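# Place a chain link on the riveting machine's anvil

## Task

Put a single chain link under the riveting machine's head so that it lies flat on the anvil with one of its holes sitting over the locating pin; at the end neither gripper may be touching any link or the tote.

## Robot and tools

Robot: two arms, left_arm and right_arm, each with six joints and a parallel two-finger gripper. A wrist camera on an object or fixture counts as that arm touching it. Nothing may fall off the table or be left off it. Loose objects can get a brief push now and then.

Frame: all hand positions (metres), quaternions (wxyz) and targets are in the scene frame. The origin sits at table-top height, halfway between the two nominal arm bases. +z is up, +x points out over the table, and left_arm is on the +y side (arm names are not image sides). Real bases are offset from nominal; only a BASES line gives them. Printed hand pose can be off by a few cm, more at long reach. end_effector_position is the point between the finger pads, about 1 cm short of the tips. Fingers point along the gripper's +z and close along its y.

Row layout (used by every tool that moves the arms): one flat list of 14 plain numbers covering both arms, even if only one moves. The first 7 are left_arm, the last 7 right_arm. Each arm's 7 are its joints in this order: shoulder, elbow, waist, wrist pitch, wrist yaw, wrist roll, then gripper opening. Joint numbers are absolute target angles in radians (same scale as Joint positions). Opening is absolute on [-1, 1]: +1 fully open, -1 closed. Stated joint ranges: waist -2.618 to 3.054, shoulder 0.000 to 3.142, elbow 0.000 to 3.142, wrist pitch -1.571 to 1.571, wrist yaw -1.571 to 1.571, wrist roll -2.094 to 2.094. A real end may differ by up to 0.059 rad. A target more than 0.059 rad beyond a stated end, and farther out than the joint now is, gets the call refused; past the real end it is clipped, and the result may say "joint sent to its limit" (no such line does not prove more room).

Tools:
- execute_actions(actions, cameras): actions is a list of actions; each action is a list of up to 15 rows, one row per 1/30 s control step; a short action repeats its last row to fill 15 steps. An empty list just returns state and images.
- move(target, speed, blend, opening_speed, blocking, cameras): target is one row or a list of up to 15 rows (absolute joint angles), all within 10 s total. All joints move in step, so the hand follows a curve; no collision avoidance. speed is in rad/s for the joint with farthest to travel, 0.01 to 12.57, default 0.5, one value or one per target. blend (rad) rounds corners in a list. opening_speed is units per second on the -1..1 scale, at least 0.2. Gripper changes in the first target are sent at the start; in later targets they are applied on arrival once everything rests. blocking=false returns after about 0.5 s while the move continues; a new move replaces it. The result adds a move: line (done, off_target = resting more than 0.035 rad off, moving, held, fault) and limits=held if steps were withheld. done does not mean no contact.
- wait(seconds 0 to 10, cameras): lets time run holding the last command; a running move continues.
- stop(cameras): brakes a running move; needs room if fast.
- zoom_image(camera, region): camera is cam_left_wrist or cam_right_wrist; region [x0, y0, x1, y1] in pixels of that camera's last full image, origin top-left, at most 504x504.
- finished_scene(scene): ends the current scene (give its number); irreversible. Only call once the link is resting correctly and both hands are clear.

Motion limits: per step each joint target stays within 0.339 rad of measured (waist, shoulder, elbow) or 2.2 rad (wrist joints). If targets would put a gripper more than 200 mm from where it is, that arm's targets are scaled back. Far targets need several actions; if unfinished, send the rest. To hold a joint, resend its Joint targets value. To keep a gripper unchanged, resend its current command (0 is a real command). Friction and weight can leave joints short, and tiny turns may not happen. Faster moves hit harder, and targets pushed past contact press harder.

Result lines: Joint positions / Joint velocities / Joint targets, one block per arm in the joint order above; the positions block ends with finger gap in metres (0.093 fully open, floors at 0). Joint velocities may be summarised as within noise. Tool commands shows current gripper commands. grip_measured is the finger motor on the -1..1 scale: pads meet near -0.94, each mm of object width adds about 0.0208, and the reading may sit up to 0.02 high. For a firm grip on a rigid part, command at least 0.24 below the reading for its width; to release, command well above it. A reading below -0.94 alone does not prove a grasp. Grip force is roughly 50 to 65 N per pad. Joint torques: drive output in N m, including gravity, with offsets and noise; torques 1 to 3 wrap at ±28. "joint command not followed" means the clearance check altered targets. Execute_actions results also list joint positions at some steps.

Cameras: cam_left_wrist (896x504) and cam_right_wrist (896x504), pinhole with radial distortion; calibration gives K, distortion and T_world_to_cam, with small errors.

Avoid: dropping parts or releasing moving ones, hard impacts or pushes, the arms pressing or colliding with each other (can fail the scene), a gripper closing on the other's fingers, arm fault stops, and motor overheating from holding loads, long stretched poses or pushing at unreachable poses (MOTOR HOT at 75 °C; at 90 °C the arm folds and idles; at 100 °C it goes limp).

Each tool is called as name(argument=value, ...) on one line, values as JSON.

## Session

execute_actions(actions=[])

Scene clock: 0.00 s.
left_arm: end_effector_position=(+0.2400, +0.1058, +0.2628) grip_measured=+1.000 end_effector_quat_wxyz=(+0.592, +0.091, +0.749, -0.284) | right_arm: end_effector_position=(+0.2292, -0.3210, +0.2656) grip_measured=+1.000 end_effector_quat_wxyz=(+0.691, +0.137, +0.708, +0.053)
Joint names: [shoulder, elbow, waist, wrist pitch, wrist yaw, wrist roll]
Joint positions: left_arm=[0.773 0.35 -0.41 0.284 0.136 -0.307 0.093] | right_arm=[0.321 0.301 0.058 -0.02 0.183 0.275 0.093]
Joint velocities: within noise
Joint torques (N m): no reading
Heat: left arm: 36 °C; right arm: 34 °C.
Joint targets: left_arm=[0.770 0.366 -0.410 0.301 0.136 -0.306] | right_arm=[0.322 0.306 0.058 -0.030 0.183 0.276]
Tool commands: left_gripper/opening=+1.0 right_gripper/opening=+1.0

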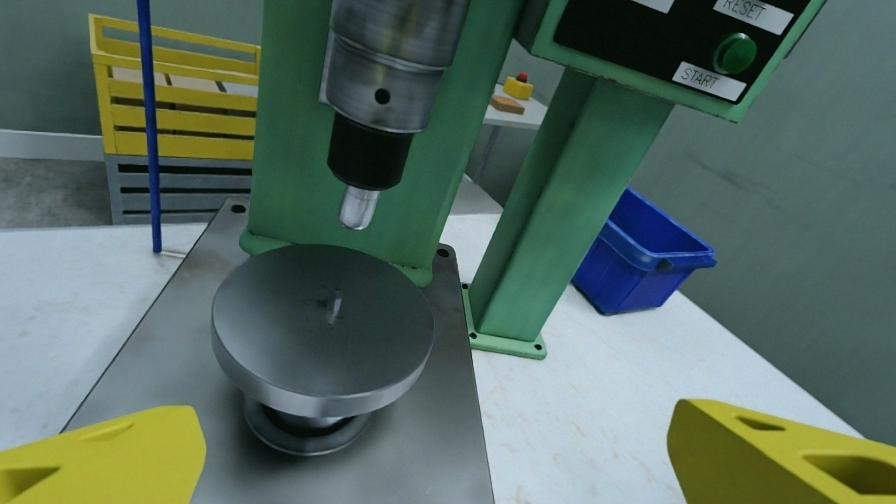

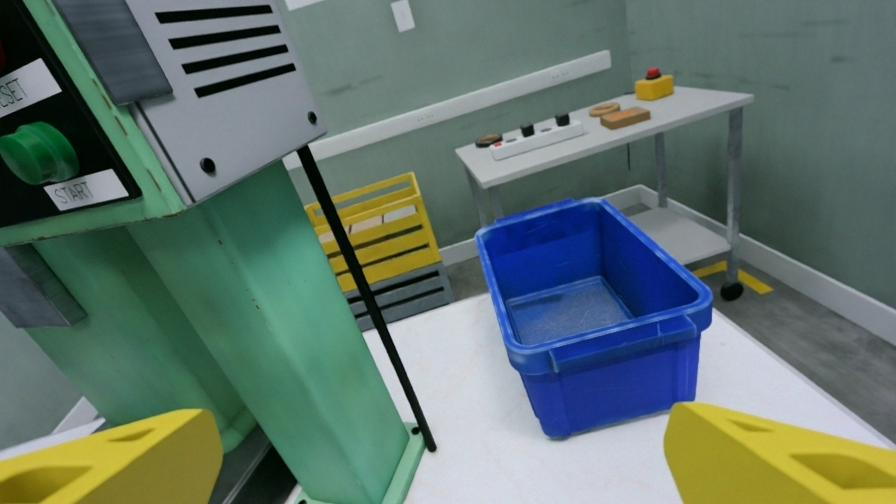

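move(target=[0.773,0.6,0.5,0.0,0,0,1, 0.9,0.9,-0.25,-0.55,0.0,0.0,1], speed=0.8)

Scene clock: 20.70 s.
left_arm: end_effector_position=(+0.2466, +0.4028, +0.2967) grip_measured=+1.000 end_effector_quat_wxyz=(+0.611, -0.185, +0.758, +0.137) | right_arm: end_effector_position=(+0.2703, -0.3803, +0.2702) grip_measured=+1.000 end_effector_quat_wxyz=(+0.483, +0.109, +0.867, -0.059)
Joint names: [shoulder, elbow, waist, wrist pitch, wrist yaw, wrist roll]
Joint positions: left_arm=[0.773 0.56 0.493 -0.005 0.012 -0.015 0.093] | right_arm=[0.892 0.874 -0.243 -0.537 0.012 0.01 0.093]
Joint torques (N m): left_arm=[-1.31 9.85 0.43 2.4 -0.23 0.22] | right_arm=[-0.99 9.8 -0.91 1.94 -0.15 -0.03]
Heat: left arm: 41 °C; right arm: 37 °C.
Joint targets: left_arm=[0.773 0.600 0.500 0.000 0.000 0.000] | right_arm=[0.900 0.900 -0.250 -0.550 0.000 0.000]
move: off_target (left_arm); left_arm: the elbow is farthest, 0.040 rad from its target
camera_calibration:
cam_left_wrist: T_world_to_cam=[[0.422722, -0.906133, 0.015139, 0.253239], [-0.551847, -0.270622, -0.788814, 0.516045], [0.718868, 0.325095, -0.614445, -0.047267], [0, 0, 0, 1]] pos_world=[0.211707, 0.384488, 0.374187]
cam_right_wrist: T_world_to_cam=[[-0.256652, -0.966456, 0.00961175, -0.301036], [-0.806239, 0.208599, -0.553592, 0.485345], [0.533018, -0.14983, -0.832732, 0.0994825], [0, 0, 0, 1]] pos_world=[0.261017, -0.377275, 0.354419]

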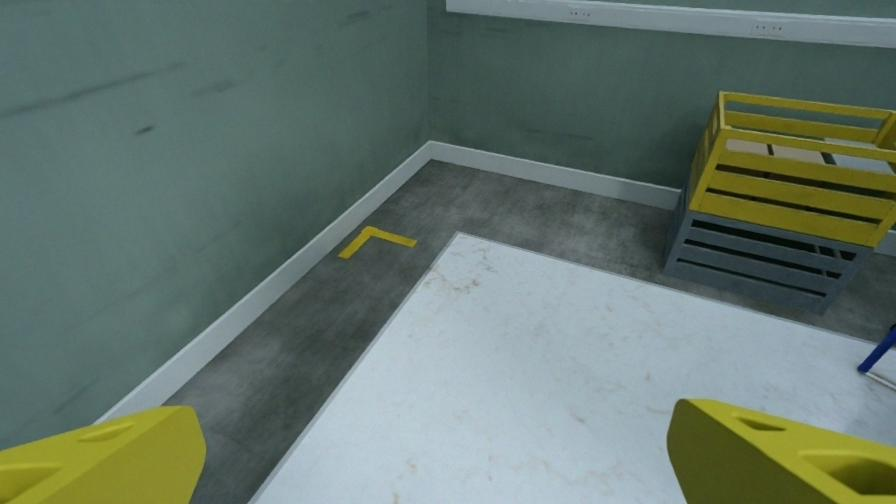

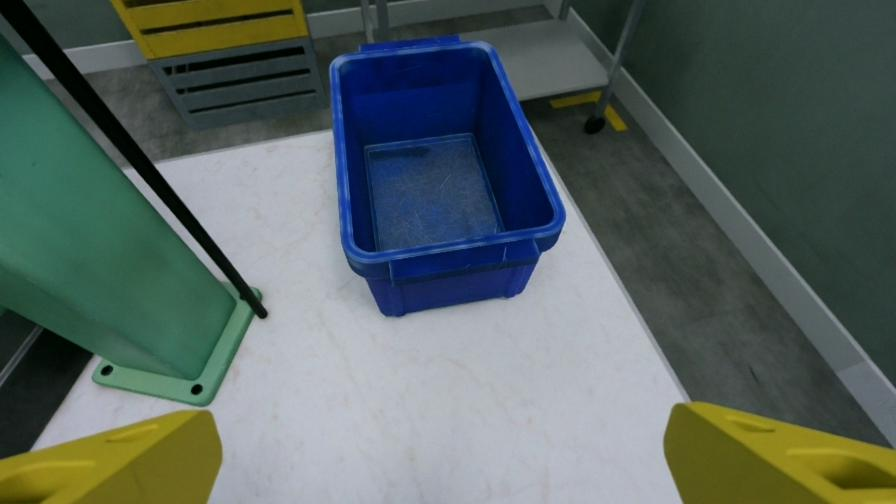

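move(target=[0.773,0.6,0.3,-0.9,0,0,1, 1.25,1.25,-0.25,-1.0,0.0,0.0,1], speed=0.8)

move(target=[0.773,0.6,0.9,-0.9,0,0,1, 0.6,0.6,-0.05,-0.9,0.0,0.0,1], speed=0.8)

Scene clock: 25.63 s.
left_arm: end_effector_position=(+0.1448, +0.3113, +0.1321) grip_measured=+1.000 end_effector_quat_wxyz=(+0.227, -0.145, +0.963, +0.026) | right_arm: end_effector_position=(+0.2745, -0.3813, +0.2390) grip_measured=+1.000 end_effector_quat_wxyz=(+0.279, +0.117, +0.952, -0.037)
Joint names: [shoulder, elbow, waist, wrist pitch, wrist yaw, wrist roll]
Joint positions: left_arm=[0.773 0.56 0.307 -0.896 0.01 -0.014 0.093] | right_arm=[1.239 1.225 -0.243 -0.987 0.012 0.01 0.093]
Joint torques (N m): left_arm=[-0.51 9.17 -0.69 1.34 -0.2 0.22] | right_arm=[-3.34 9.21 -0.94 1.38 -0.15 -0.03]
Heat: left arm: 41 °C; right arm: 37 °C.
Joint targets: left_arm=[0.773 0.600 0.300 -0.900 0.000 0.000] | right_arm=[1.250 1.250 -0.250 -1.000 0.000 0.000]
move: off_target (left_arm); left_arm: the elbow is farthest, 0.040 rad from its target
camera_calibration:
cam_left_wrist: T_world_to_cam=[[0.271922, -0.961653, 0.0357966, 0.252314], [-0.961944, -0.272666, -0.017784, 0.263362], [0.0268626, -0.0295985, -0.999201, 0.216014], [0, 0, 0, 1]] pos_world=[0.178927, 0.320842, 0.211493]
cam_right_wrist: T_world_to_cam=[[-0.249584, -0.968142, 0.0202245, -0.305661], [-0.959408, 0.244392, -0.140745, 0.428619], [0.131318, -0.0545312, -0.989839, 0.255325], [0, 0, 0, 1]] pos_world=[0.301403, -0.386751, 0.319239]

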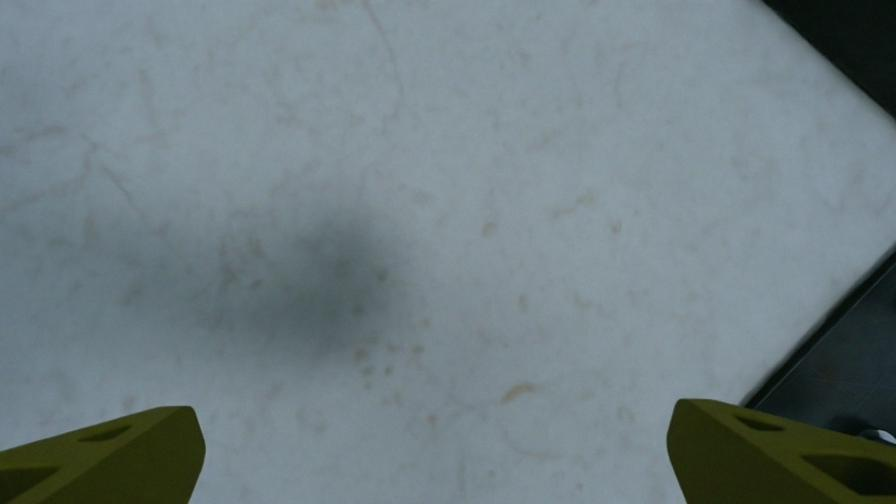

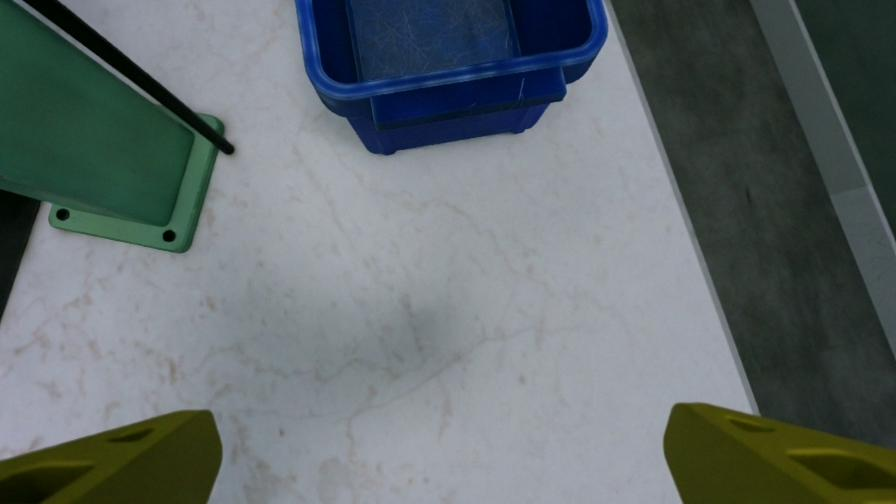

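Scene clock: 27.23 s.
left_arm: end_effector_position=(+0.0846, +0.4045, +0.1320) grip_measured=+1.000 end_effector_quat_wxyz=(+0.209, -0.416, +0.880, +0.092) | right_arm: end_effector_position=(+0.1714, -0.3187, +0.1597) grip_measured=+1.000 end_effector_quat_wxyz=(+0.331, +0.028, +0.943, -0.011)
Joint names: [shoulder, elbow, waist, wrist pitch, wrist yaw, wrist roll]
Joint positions: left_arm=[0.773 0.56 0.893 -0.897 0.007 -0.013 0.093] | right_arm=[0.606 0.613 -0.057 -0.903 0.01 0.01 0.093]
Joint torques (N m): left_arm=[-0.47 9.2 0.44 1.34 -0.17 0.21] | right_arm=[0.29 6.06 0.42 1.68 -0.12 -0.02]
Heat: left arm: 41 °C; right arm: 37 °C.
Joint targets: left_arm=[0.773 0.600 0.900 -0.900 0.000 0.000] | right_arm=[0.600 0.600 -0.050 -0.900 0.000 0.000]
move: off_target (left_arm); left_arm: the elbow is farthest, 0.040 rad from its target
camera_calibration:
cam_left_wrist: T_world_to_cam=[[0.758521, -0.650859, 0.0320729, 0.191911], [-0.650687, -0.759156, -0.0169882, 0.401283], [0.0354053, -0.0079835, -0.999341, 0.210868], [0, 0, 0, 1]] pos_world=[0.108075, 0.431227, 0.211391]
cam_right_wrist: T_world_to_cam=[[-0.0672728, -0.997597, 0.0165706, -0.309322], [-0.967952, 0.061228, -0.243559, 0.262744], [0.241959, -0.0324244, -0.969745, 0.178646], [0, 0, 0, 1]] pos_world=[0.190289, -0.318873, 0.24236]

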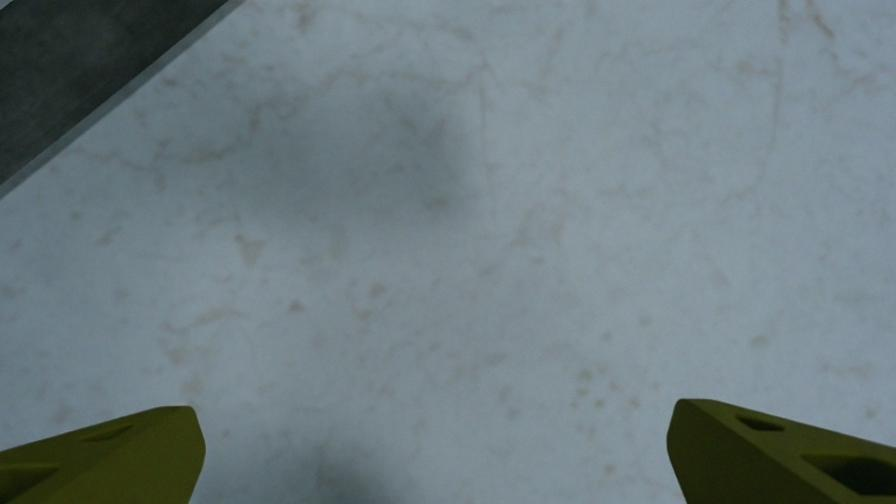

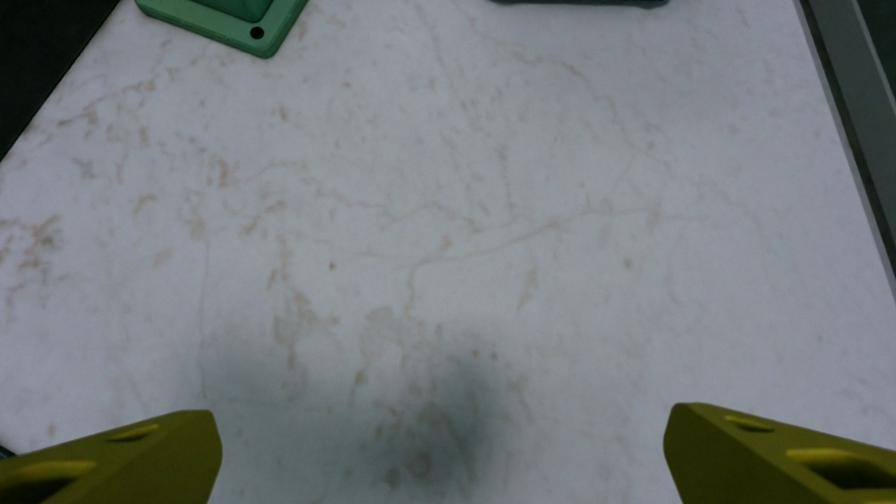

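move(target=[1.1,0.9,0.15,-0.25,0,0,1, 1.7,1.4,-0.3,-0.9,0.0,0.0,1], speed=0.8)

Scene clock: 31.93 s.
left_arm: end_effector_position=(+0.3186, +0.3073, +0.2730) grip_measured=+1.000 end_effector_quat_wxyz=(+0.499, -0.063, +0.864, +0.029) | right_arm: end_effector_position=(+0.3456, -0.4187, +0.1542) grip_measured=+1.000 end_effector_quat_wxyz=(+0.179, +0.145, +0.973, -0.029)
Joint names: [shoulder, elbow, waist, wrist pitch, wrist yaw, wrist roll]
Joint positions: left_arm=[1.094 0.86 0.157 -0.29 0.004 -0.013 0.093] | right_arm=[1.689 1.376 -0.296 -0.893 0.009 0.01 0.093]
Joint torques (N m): left_arm=[-3.1 9.74 -0.61 2.64 -0.14 0.2] | right_arm=[-7.88 9.03 -0.66 1.07 -0.11 -0.03]
Heat: left arm: 41 °C; right arm: 37 °C.
Joint targets: left_arm=[1.100 0.900 0.150 -0.250 0.000 0.000] | right_arm=[1.700 1.400 -0.300 -0.900 0.000 0.000]
move: off_target (left_arm); left_arm: the elbow is farthest, 0.040 rad from its target
camera_calibration:
cam_left_wrist: T_world_to_cam=[[0.111238, -0.993609, 0.0191584, 0.26158], [-0.816891, -0.102399, -0.56763, 0.483606], [0.565965, 0.0474918, -0.823061, 0.108488], [0, 0, 0, 1]] pos_world=[0.304556, 0.304276, 0.35879]
cam_right_wrist: T_world_to_cam=[[-0.29489, -0.955291, 0.0214051, -0.301627], [-0.953148, 0.295662, 0.0639749, 0.481919], [-0.0674433, -0.00153665, -0.997722, 0.252114], [0, 0, 0, 1]] pos_world=[0.387397, -0.430239, 0.227166]

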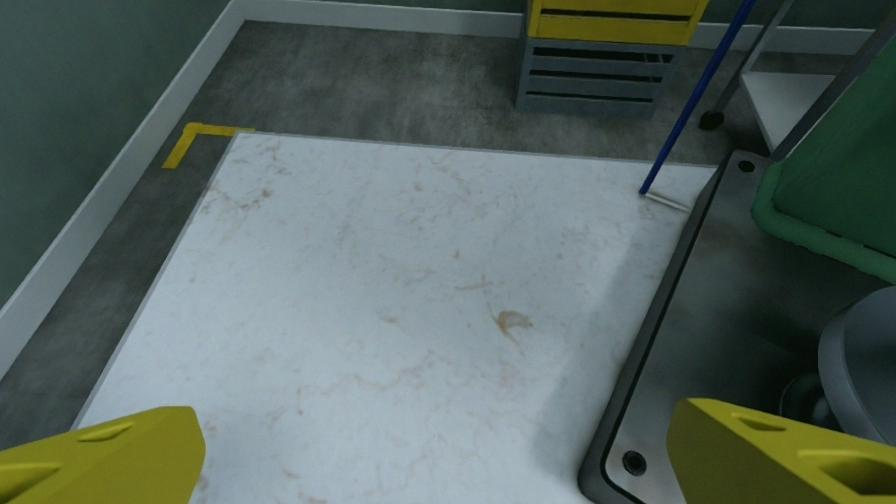

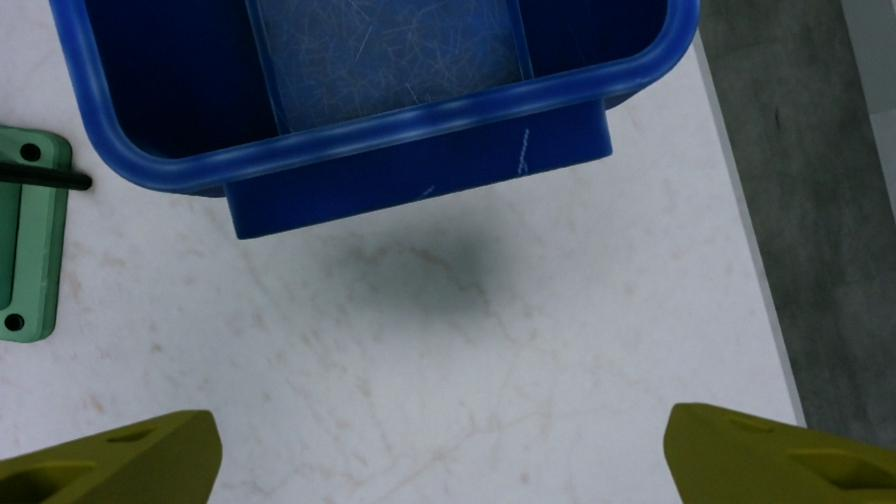

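move(target=[0.6,0.6,-0.8,-0.9,0,0,1, 1.95,1.4,-0.3,-0.45,0.0,0.0,1], speed=0.8)

move(target=[0.6,0.6,-0.8,-0.3,0,0,1, 1.8,1.7,-0.3,-0.9,0.0,0.0,1], speed=0.8)

Scene clock: 36.77 s.
left_arm: end_effector_position=(+0.0977, +0.1141, +0.1794) grip_measured=+1.000 end_effector_quat_wxyz=(+0.303, +0.368, +0.869, -0.133) | right_arm: end_effector_position=(+0.4466, -0.4420, +0.1255) grip_measured=+1.000 end_effector_quat_wxyz=(+0.309, +0.134, +0.941, -0.030)
Joint names: [shoulder, elbow, waist, wrist pitch, wrist yaw, wrist roll]
Joint positions: left_arm=[0.607 0.608 -0.793 -0.898 0.001 -0.012 0.093] | right_arm=[1.902 1.4 -0.296 -0.437 -0.027 0.007 0.093]
Joint torques (N m): left_arm=[-0.05 5.48 -0.68 1.73 -0.11 0.2] | right_arm=[-6.91 7.24 -0.66 1.47 0.28 0]
Heat: left arm: 42 °C; right arm: 37 °C.
Joint targets: left_arm=[0.600 0.600 -0.800 -0.900 0.000 0.000] | right_arm=[1.950 1.400 -0.300 -0.450 0.000 0.000]
move: off_target (right_arm); right_arm: the shoulder is farthest, 0.048 rad from its target
camera_calibration:
cam_left_wrist: T_world_to_cam=[[-0.735984, -0.676578, 0.0238798, 0.141745], [-0.662924, 0.713078, -0.22815, 0.0612333], [0.137333, -0.183745, -0.973333, 0.260849], [0, 0, 0, 1]] pos_world=[0.109091, 0.100167, 0.264479]
cam_right_wrist: T_world_to_cam=[[-0.277546, -0.960655, -0.0104709, -0.299583], [-0.940517, 0.273918, -0.200988, 0.60476], [0.195949, -0.0459355, -0.979538, 0.0906994], [0, 0, 0, 1]] pos_world=[0.467867, -0.449285, 0.207256]

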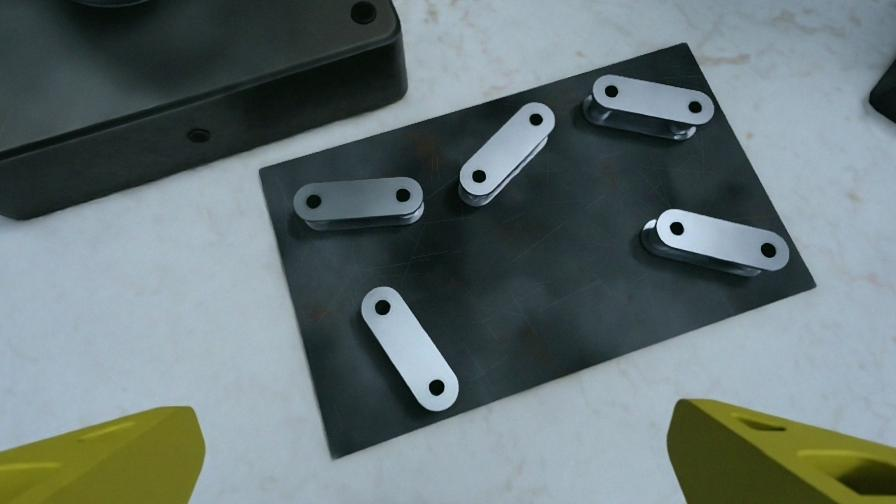

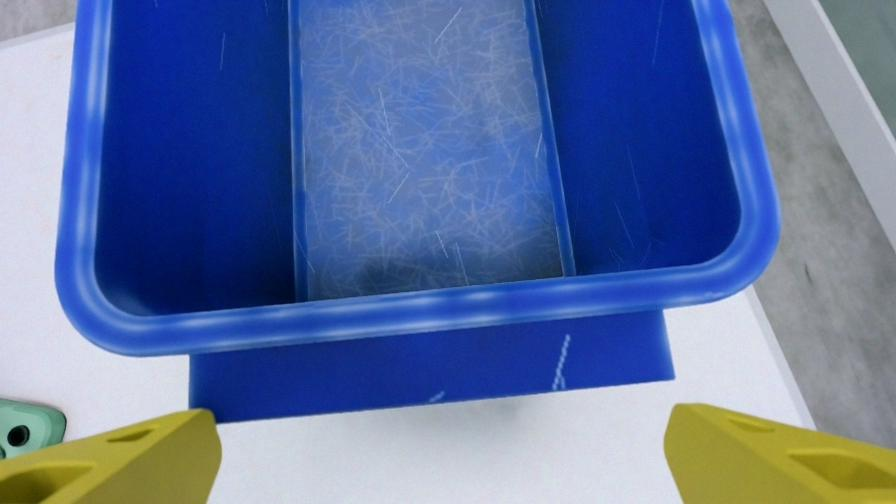

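Scene clock: 38.37 s.
left_arm: end_effector_position=(+0.1509, +0.0578, +0.2884) grip_measured=+1.000 end_effector_quat_wxyz=(+0.529, +0.318, +0.751, -0.232) | right_arm: end_effector_position=(+0.4162, -0.4361, +0.2142) grip_measured=+1.000 end_effector_quat_wxyz=(+0.271, +0.139, +0.952, -0.033)
Joint names: [shoulder, elbow, waist, wrist pitch, wrist yaw, wrist roll]
Joint positions: left_arm=[0.607 0.608 -0.793 -0.339 0.001 -0.012 0.093] | right_arm=[1.815 1.684 -0.296 -0.888 -0.01 0.007 0.093]
Joint torques (N m): left_arm=[-0.54 5.87 -0.69 2.75 -0.11 0.2] | right_arm=[-11.88 8.61 -0.66 1.34 0.09 -0.01]
Heat: left arm: 42 °C; right arm: 38 °C.
Joint targets: left_arm=[0.600 0.600 -0.800 -0.300 0.000 0.000] | right_arm=[1.800 1.700 -0.300 -0.900 0.000 0.000]
move: off_target (left_arm); left_arm: the wrist pitch is farthest, 0.039 rad from its target
camera_calibration:
cam_left_wrist: T_world_to_cam=[[-0.743208, -0.668938, 0.0128174, 0.144084], [-0.478068, 0.517548, -0.709644, 0.28374], [0.468074, -0.533541, -0.704443, 0.242148], [0, 0, 0, 1]] pos_world=[0.129388, 0.0787304, 0.370088]
cam_right_wrist: T_world_to_cam=[[-0.286969, -0.957932, 0.00379373, -0.299392], [-0.950787, 0.284341, -0.123105, 0.584539], [0.116847, -0.0389343, -0.992386, 0.222546], [0, 0, 0, 1]] pos_world=[0.443852, -0.444341, 0.293947]

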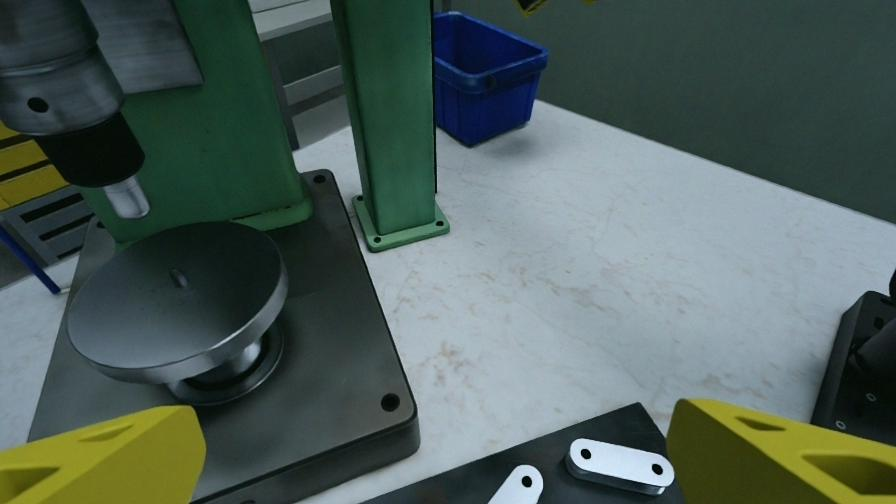

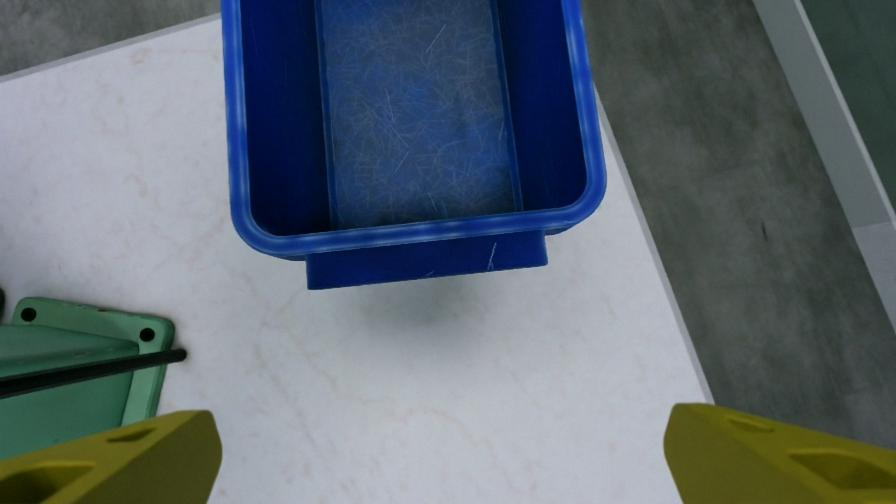

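move(target=[1.574,0.83,-0.703,-0.433,0.425,0.781,0.1, 0.3,0.35,-0.1,-0.3,0.0,0.0,1], speed=0.9)

Scene clock: 93.07 s.
left_arm: end_effector_position=(+0.1538, -0.0035, +0.0799) grip_measured=+0.102 end_effector_quat_wxyz=(+0.182, +0.682, +0.681, -0.196) | right_arm: end_effector_position=(+0.2162, -0.3301, +0.2307) grip_measured=+1.000 end_effector_quat_wxyz=(+0.613, +0.038, +0.788, -0.024)
Joint names: [shoulder, elbow, waist, wrist pitch, wrist yaw, wrist roll]
Joint positions: left_arm=[1.571 0.796 -0.711 -0.43 0.407 0.765 0.05] | right_arm=[0.308 0.363 -0.107 -0.305 -0.008 0.007 0.093]
Joint torques (N m): left_arm=[-6.28 7.98 0.5 1.09 0.38 0.23] | right_arm=[1.09 6.41 0.42 2.27 0.07 0]
Heat: left arm: 43 °C; right arm: 47 °C.
Joint targets: left_arm=[1.574 0.830 -0.703 -0.433 0.425 0.781] | right_arm=[0.300 0.350 -0.100 -0.300 0.000 0.000]
move: done
camera_calibration:
cam_left_wrist: T_world_to_cam=[[-0.998944, 0.0269365, 0.0372179, 0.147708], [0.0232417, 0.995074, -0.0963695, 0.0445111], [-0.0396304, -0.0954027, -0.99465, 0.163931], [0, 0, 0, 1]] pos_world=[0.153014, -0.0326312, 0.161846]
cam_right_wrist: T_world_to_cam=[[-0.105281, -0.994442, -0.000958038, -0.305489], [-0.623329, 0.066742, -0.779106, 0.375162], [0.77484, -0.0814278, -0.626891, 0.025854], [0, 0, 0, 1]] pos_world=[0.181655, -0.326725, 0.308206]

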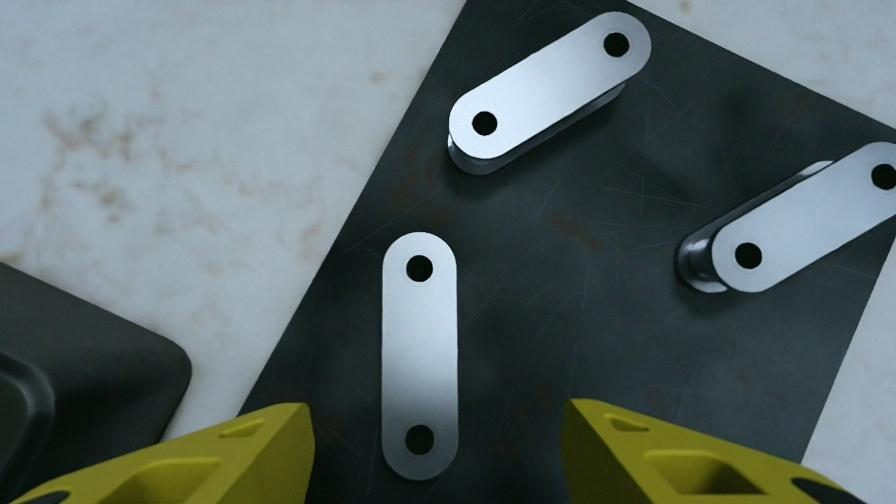

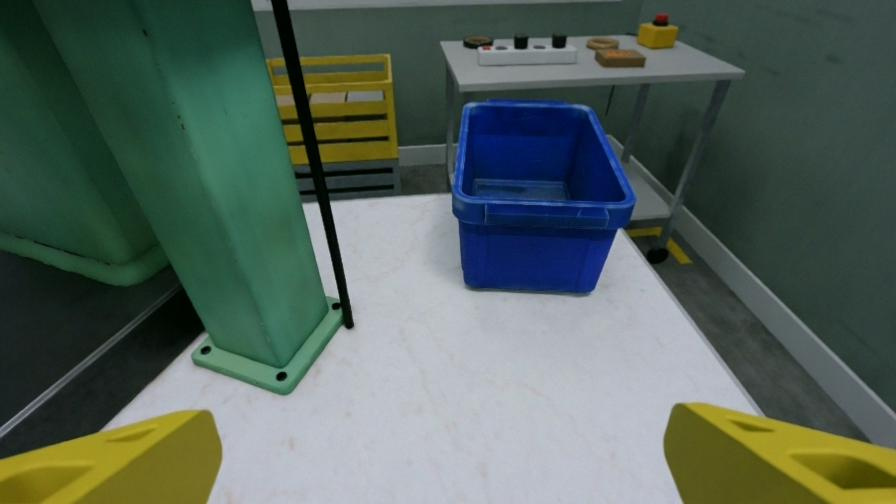

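move(target=[1.716,0.74,-0.703,-0.194,0.418,0.795,0.1, 0.3,0.35,-0.1,-0.3,0.0,0.0,1], speed=0.4, cameras=["cam_left_wrist"])

Scene clock: 112.30 s.
left_arm: end_effector_position=(+0.1621, -0.0111, +0.0394) grip_measured=+0.102 end_effector_quat_wxyz=(+0.189, +0.687, +0.674, -0.194) | right_arm: end_effector_position=(+0.2163, -0.3301, +0.2309) grip_measured=+1.000 end_effector_quat_wxyz=(+0.614, +0.038, +0.788, -0.024)
Joint names: [shoulder, elbow, waist, wrist pitch, wrist yaw, wrist roll]
Joint positions: left_arm=[1.712 0.745 -0.711 -0.226 0.408 0.779 0.05] | right_arm=[0.308 0.363 -0.107 -0.304 -0.008 0.007 0.093]
Joint torques (N m): left_arm=[-6.94 4.38 0.5 1.52 0.3 0.22] | right_arm=[1.09 6.42 0.4 2.28 0.06 0]
Heat: left arm: 42 °C; right arm: 41 °C.
Joint targets: left_arm=[1.716 0.740 -0.703 -0.194 0.418 0.795] | right_arm=[0.300 0.350 -0.100 -0.300 0.000 0.000]
move: done
camera_calibration:
cam_left_wrist: T_world_to_cam=[[-0.998987, 0.0398872, 0.0208382, 0.158528], [0.0374965, 0.993799, -0.104676, 0.0459287], [-0.0248842, -0.103789, -0.994288, 0.120715], [0, 0, 0, 1]] pos_world=[0.159649, -0.0394383, 0.12153]
Images, in order (width x height): cam_left_wrist 896x504.

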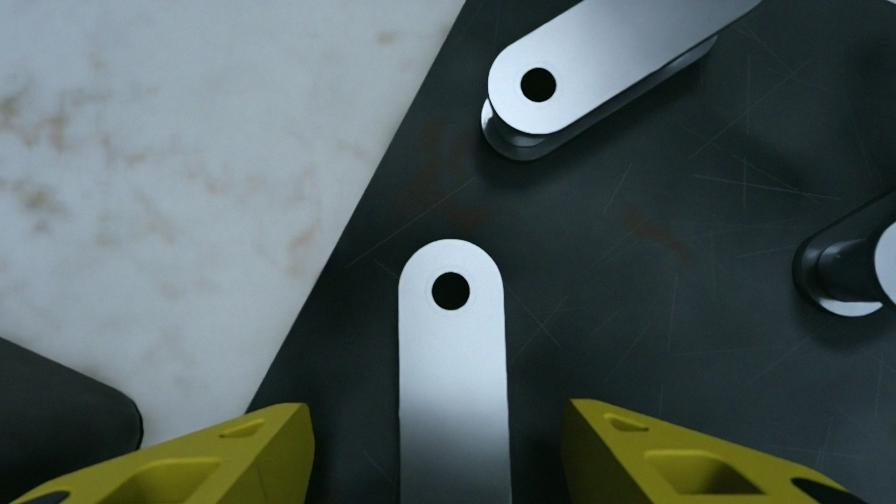

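move(target=[1.752,0.69,-0.718,-0.12,0.41,0.795,0.1, 0.3,0.35,-0.1,-0.3,0.0,0.0,1], speed=0.3, cameras=["cam_left_wrist"])

Scene clock: 122.97 s.
left_arm: end_effector_position=(+0.1565, -0.0061, +0.0222) grip_measured=+0.102 end_effector_quat_wxyz=(+0.185, +0.687, +0.675, -0.195) | right_arm: end_effector_position=(+0.2163, -0.3301, +0.2309) grip_measured=+1.000 end_effector_quat_wxyz=(+0.614, +0.038, +0.788, -0.024)
Joint names: [shoulder, elbow, waist, wrist pitch, wrist yaw, wrist roll]
Joint positions: left_arm=[1.746 0.697 -0.711 -0.152 0.408 0.779 0.05] | right_arm=[0.308 0.363 -0.107 -0.304 -0.008 0.007 0.093]
Joint torques (N m): left_arm=[-6.72 4.01 -0.7 1.51 0.22 0.24] | right_arm=[1.09 6.43 0.39 2.29 0.07 0]
Heat: left arm: 41 °C; right arm: 42 °C.
Joint targets: left_arm=[1.752 0.690 -0.718 -0.120 0.410 0.795] | right_arm=[0.300 0.350 -0.100 -0.300 0.000 0.000]
move: done
camera_calibration:
cam_left_wrist: T_world_to_cam=[[-0.998822, 0.0400662, 0.0273633, 0.152903], [0.0371726, 0.994381, -0.0991181, 0.0393187], [-0.0311808, -0.0979842, -0.994699, 0.105081], [0, 0, 0, 1]] pos_world=[0.154538, -0.0349277, 0.104237]
Images, in order (width x height): cam_left_wrist 896x504.

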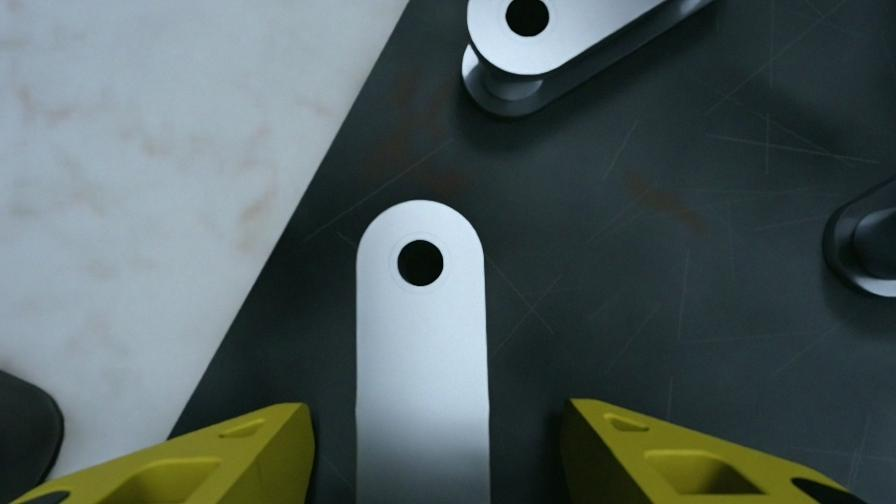

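move(target=[1.765,0.674,-0.709,-0.09,0.41,0.795,0.1, 0.3,0.35,-0.1,-0.3,0.0,0.0,1], speed=0.2, cameras=["cam_left_wrist"])

Scene clock: 128.03 s.
left_arm: end_effector_position=(+0.1556, -0.0052, +0.0173) grip_measured=+0.102 end_effector_quat_wxyz=(+0.186, +0.687, +0.675, -0.194) | right_arm: end_effector_position=(+0.2163, -0.3301, +0.2309) grip_measured=+1.000 end_effector_quat_wxyz=(+0.614, +0.038, +0.788, -0.024)
Joint names: [shoulder, elbow, waist, wrist pitch, wrist yaw, wrist roll]
Joint positions: left_arm=[1.757 0.681 -0.711 -0.122 0.408 0.779 0.05] | right_arm=[0.308 0.363 -0.107 -0.304 -0.008 0.007 0.093]
Joint torques (N m): left_arm=[-6.61 3.85 0.01 1.52 0.22 0.23] | right_arm=[1.09 6.42 0.42 2.28 0.07 0]
Heat: left arm: 41 °C; right arm: 42 °C.
Joint targets: left_arm=[1.765 0.674 -0.709 -0.090 0.410 0.795] | right_arm=[0.300 0.350 -0.100 -0.300 0.000 0.000]
move: done
camera_calibration:
cam_left_wrist: T_world_to_cam=[[-0.998881, 0.0401048, 0.025077, 0.15214], [0.0373794, 0.99418, -0.101039, 0.0380349], [-0.0289832, -0.0999885, -0.994566, 0.0998494], [0, 0, 0, 1]] pos_world=[0.153442, -0.0339313, 0.0993347]
Images, in order (width x height): cam_left_wrist 896x504.

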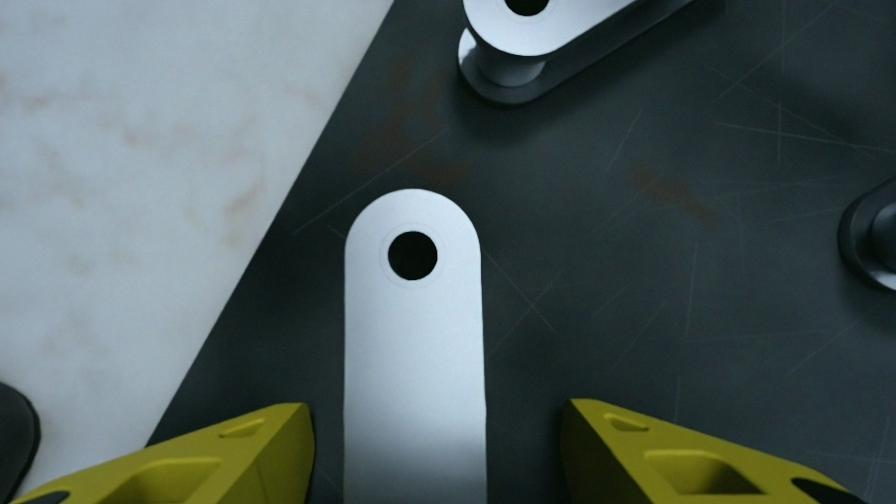

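move(target=[1.771,0.666,-0.695,-0.078,0.41,0.795,0.1, 0.3,0.35,-0.1,-0.3,0.0,0.0,1], speed=0.2, cameras=["cam_left_wrist"])

Scene clock: 131.37 s.
left_arm: end_effector_position=(+0.1571, -0.0030, +0.0151) grip_measured=+0.102 end_effector_quat_wxyz=(+0.187, +0.684, +0.678, -0.194) | right_arm: end_effector_position=(+0.2163, -0.3301, +0.2309) grip_measured=+1.000 end_effector_quat_wxyz=(+0.614, +0.038, +0.788, -0.024)
Joint names: [shoulder, elbow, waist, wrist pitch, wrist yaw, wrist roll]
Joint positions: left_arm=[1.762 0.674 -0.702 -0.109 0.408 0.78 0.05] | right_arm=[0.308 0.363 -0.107 -0.304 -0.008 0.007 0.093]
Joint torques (N m): left_arm=[-6.48 3.73 0.44 1.51 0.22 0.24] | right_arm=[1.09 6.42 0.4 2.28 0.06 0]
Heat: left arm: 41 °C; right arm: 42 °C.
Joint targets: left_arm=[1.771 0.666 -0.695 -0.078 0.410 0.795] | right_arm=[0.300 0.350 -0.100 -0.300 0.000 0.000]
move: done
camera_calibration:
cam_left_wrist: T_world_to_cam=[[-0.999194, 0.0320062, 0.0242407, 0.15367], [0.0293889, 0.994396, -0.10155, 0.0367751], [-0.0273551, -0.100756, -0.994535, 0.0977586], [0, 0, 0, 1]] pos_world=[0.155139, -0.0316376, 0.0972338]
Images, in order (width x height): cam_left_wrist 896x504.

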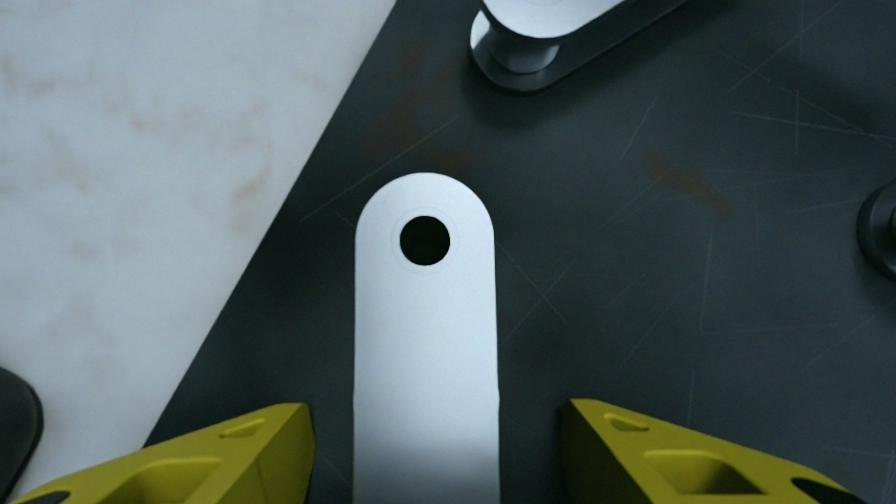

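move(target=[1.771,0.666,-0.693,-0.078,0.41,0.795,-0.85, 0.3,0.35,-0.1,-0.3,0.0,0.0,1], opening_speed=0.6, cameras=["cam_left_wrist"])

Scene clock: 135.03 s.
left_arm: end_effector_position=(+0.1575, -0.0033, +0.0153) grip_measured=-0.590 end_effector_quat_wxyz=(+0.189, +0.684, +0.677, -0.193) | right_arm: end_effector_position=(+0.2163, -0.3301, +0.2309) grip_measured=+1.000 end_effector_quat_wxyz=(+0.614, +0.038, +0.788, -0.024)
Joint names: [shoulder, elbow, waist, wrist pitch, wrist yaw, wrist roll]
Joint positions: left_arm=[1.762 0.674 -0.702 -0.107 0.408 0.78 0.017] | right_arm=[0.308 0.363 -0.107 -0.304 -0.008 0.007 0.093]
Joint torques (N m): left_arm=[-6.49 3.71 0.58 1.49 0.22 0.22] | right_arm=[1.09 6.41 0.4 2.27 0.07 0]
Heat: left arm: 40 °C; right arm: 43 °C.
Joint targets: left_arm=[1.771 0.666 -0.693 -0.078 0.410 0.795] | right_arm=[0.300 0.350 -0.100 -0.300 0.000 0.000]
move: done
camera_calibration:
cam_left_wrist: T_world_to_cam=[[-0.999233, 0.0320725, 0.022482, 0.154054], [0.0295949, 0.994241, -0.102997, 0.0370948], [-0.0256559, -0.102253, -0.994428, 0.0976186], [0, 0, 0, 1]] pos_world=[0.155342, -0.0318403, 0.0974318]
Images, in order (width x height): cam_left_wrist 896x504.

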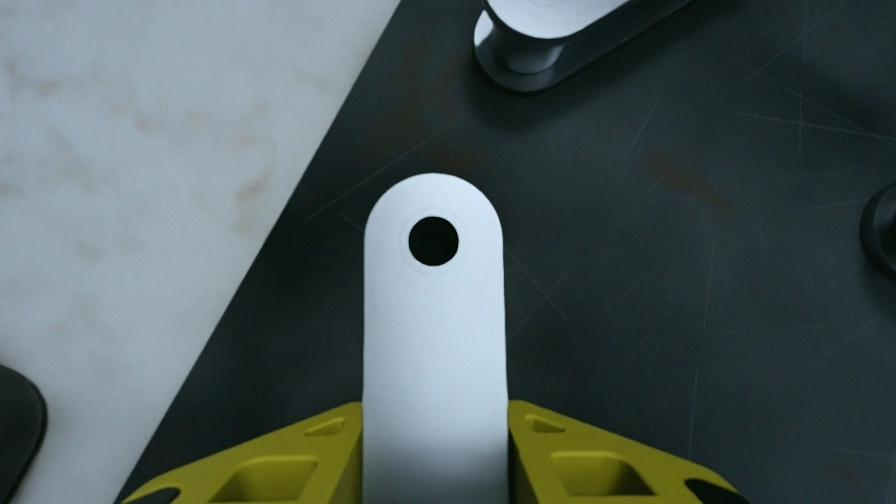

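move(target=[[1.574,0.83,-0.70,-0.42,0.41,0.795,-0.85, 0.3,0.35,-0.1,-0.3,0.0,0.0,1],[1.408,0.66,0.22,-0.249,0.0,0.0,-0.85, 0.3,0.35,-0.1,-0.3,0.0,0.0,1]], speed=[0.4,0.6], blend=0.05, cameras=["cam_left_wrist"])

Scene clock: 183.23 s.
left_arm: end_effector_position=(+0.2735, +0.3190, +0.0775) grip_measured=-0.601 end_effector_quat_wxyz=(+0.245, -0.086, +0.966, +0.020) | right_arm: end_effector_position=(+0.2163, -0.3301, +0.2310) grip_measured=+1.000 end_effector_quat_wxyz=(+0.614, +0.038, +0.788, -0.024)
Joint names: [shoulder, elbow, waist, wrist pitch, wrist yaw, wrist roll]
Joint positions: left_arm=[1.442 0.665 0.216 -0.298 0.012 0.014 0.016] | right_arm=[0.308 0.363 -0.107 -0.303 -0.008 0.007 0.093]
Joint torques (N m): left_arm=[-8.79 5.08 0.18 2 -0.21 -0.07] | right_arm=[1.07 6.39 0.42 2.28 0.07 0]
Heat: left arm: 39 °C; right arm: 45 °C.
Joint targets: left_arm=[1.408 0.660 0.220 -0.249 0.000 0.000] | right_arm=[0.300 0.350 -0.100 -0.300 0.000 0.000]
move: off_target (left_arm); left_arm: the wrist pitch is farthest, 0.049 rad from its target
camera_calibration:
cam_left_wrist: T_world_to_cam=[[0.157078, -0.987322, 0.0228532, 0.267164], [-0.98605, -0.158082, -0.0521094, 0.361003], [0.0550615, -0.0143492, -0.99838, 0.145592], [0, 0, 0, 1]] pos_world=[0.305985, 0.322934, 0.158062]
Images, in order (width x height): cam_left_wrist 896x504.

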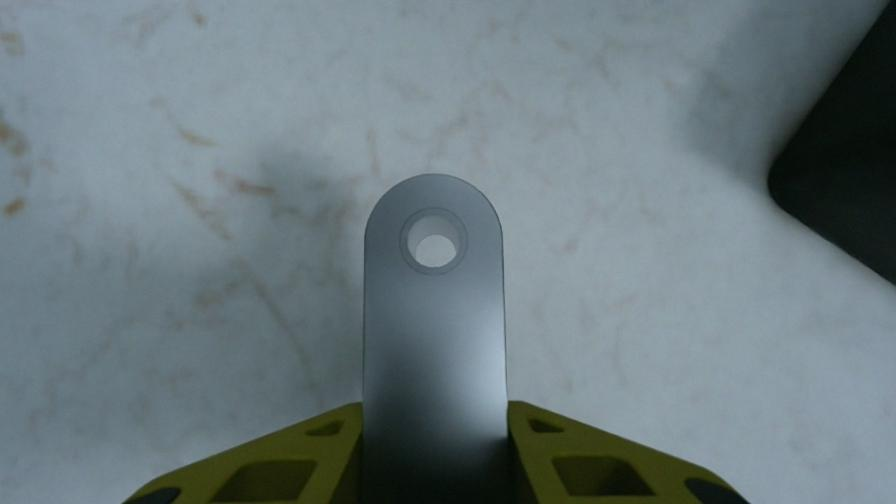

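move(target=[1.575,0.525,0.22,0.075,0.0,0.0,-0.85, 0.3,0.35,-0.1,-0.3,0.0,0.0,1], speed=0.4, cameras=["cam_left_wrist"])

Scene clock: 189.17 s.
left_arm: end_effector_position=(+0.2766, +0.3196, +0.0329) grip_measured=-0.601 end_effector_quat_wxyz=(+0.269, -0.086, +0.959, +0.023) | right_arm: end_effector_position=(+0.2163, -0.3301, +0.2310) grip_measured=+1.000 end_effector_quat_wxyz=(+0.614, +0.038, +0.788, -0.024)
Joint names: [shoulder, elbow, waist, wrist pitch, wrist yaw, wrist roll]
Joint positions: left_arm=[1.574 0.527 0.216 0.023 0.012 0.013 0.016] | right_arm=[0.308 0.363 -0.107 -0.303 -0.008 0.007 0.093]
Joint torques (N m): left_arm=[-5.86 4.6 0.2 2.13 -0.22 -0.05] | right_arm=[1.1 6.42 0.42 2.28 0.07 0]
Heat: left arm: 39 °C; right arm: 45 °C.
Joint targets: left_arm=[1.575 0.525 0.220 0.075 0.000 0.000] | right_arm=[0.300 0.350 -0.100 -0.300 0.000 0.000]
move: off_target (left_arm); left_arm: the wrist pitch is farthest, 0.052 rad from its target
camera_calibration:
cam_left_wrist: T_world_to_cam=[[0.156674, -0.987421, 0.0212809, 0.268461], [-0.982038, -0.158041, -0.103074, 0.362361], [0.105141, -0.00474964, -0.994446, 0.0838598], [0, 0, 0, 1]] pos_world=[0.304974, 0.322751, 0.115031]
Images, in order (width x height): cam_left_wrist 896x504.

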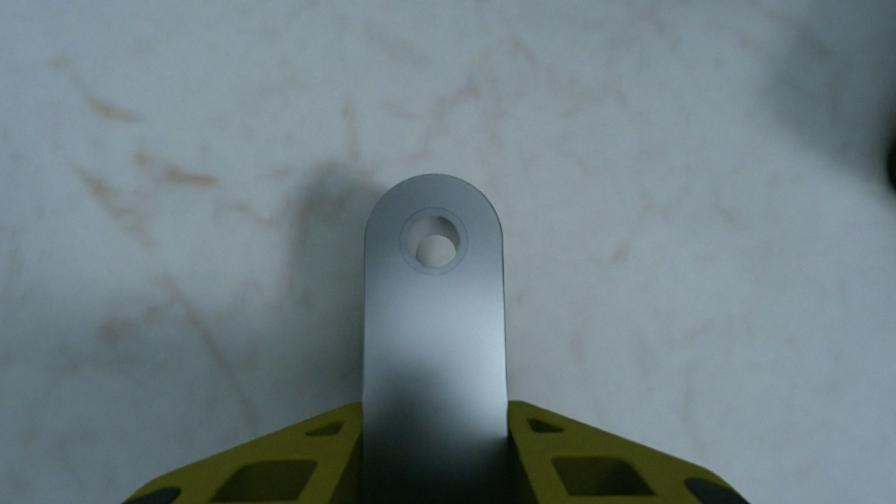

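move(target=[1.621,0.501,0.22,0.149,0.0,0.0,-0.85, 0.3,0.35,-0.1,-0.3,0.0,0.0,1], speed=0.2, cameras=[])

move(target=[1.628,0.495,0.22,0.158,0.0,0.0,-0.85, 0.3,0.35,-0.1,-0.3,0.0,0.0,1], speed=0.1, cameras=["cam_left_wrist"])

Scene clock: 194.07 s.
left_arm: end_effector_position=(+0.2770, +0.3197, +0.0220) grip_measured=-0.601 end_effector_quat_wxyz=(+0.272, -0.086, +0.958, +0.023) | right_arm: end_effector_position=(+0.2163, -0.3301, +0.2310) grip_measured=+1.000 end_effector_quat_wxyz=(+0.614, +0.038, +0.788, -0.024)
Joint names: [shoulder, elbow, waist, wrist pitch, wrist yaw, wrist roll]
Joint positions: left_arm=[1.618 0.505 0.216 0.096 0.012 0.013 0.016] | right_arm=[0.308 0.363 -0.107 -0.303 -0.008 0.007 0.093]
Joint torques (N m): left_arm=[-5.89 4.25 0.2 2.16 -0.21 -0.06] | right_arm=[1.09 6.41 0.42 2.28 0.06 0]
Heat: left arm: 39 °C; right arm: 45 °C.
Joint targets: left_arm=[1.621 0.501 0.220 0.149 0.000 0.000] | right_arm=[0.300 0.350 -0.100 -0.300 0.000 0.000]
move: off_target (left_arm); left_arm: the wrist pitch is farthest, 0.053 rad from its target
No camera images: "cameras" was empty.

Scene clock: 194.77 s.
left_arm: end_effector_position=(+0.2779, +0.3198, +0.0213) grip_measured=-0.601 end_effector_quat_wxyz=(+0.273, -0.086, +0.958, +0.023) | right_arm: end_effector_position=(+0.2163, -0.3301, +0.2310) grip_measured=+1.000 end_effector_quat_wxyz=(+0.614, +0.038, +0.788, -0.024)
Joint names: [shoulder, elbow, waist, wrist pitch, wrist yaw, wrist roll]
Joint positions: left_arm=[1.624 0.505 0.216 0.105 0.012 0.013 0.016] | right_arm=[0.308 0.363 -0.107 -0.303 -0.008 0.007 0.093]
Joint torques (N m): left_arm=[-5.81 3.79 0.2 2.16 -0.21 -0.05] | right_arm=[1.1 6.41 0.42 2.28 0.06 0]
Heat: left arm: 39 °C; right arm: 45 °C.
Joint targets: left_arm=[1.628 0.495 0.220 0.158 0.000 0.000] | right_arm=[0.300 0.350 -0.100 -0.300 0.000 0.000]
move: off_target (left_arm); left_arm: the wrist pitch is farthest, 0.053 rad from its target
camera_calibration:
cam_left_wrist: T_world_to_cam=[[0.156473, -0.98746, 0.0209291, 0.268901], [-0.981123, -0.157837, -0.111734, 0.362483], [0.113636, -0.00305071, -0.993518, 0.0693017], [0, 0, 0, 1]] pos_world=[0.305689, 0.322954, 0.103726]
Images, in order (width x height): cam_left_wrist 896x504.

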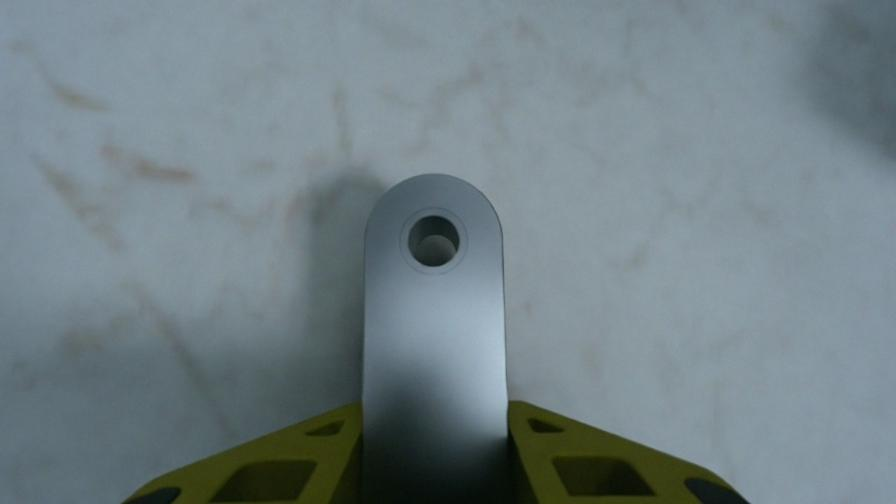

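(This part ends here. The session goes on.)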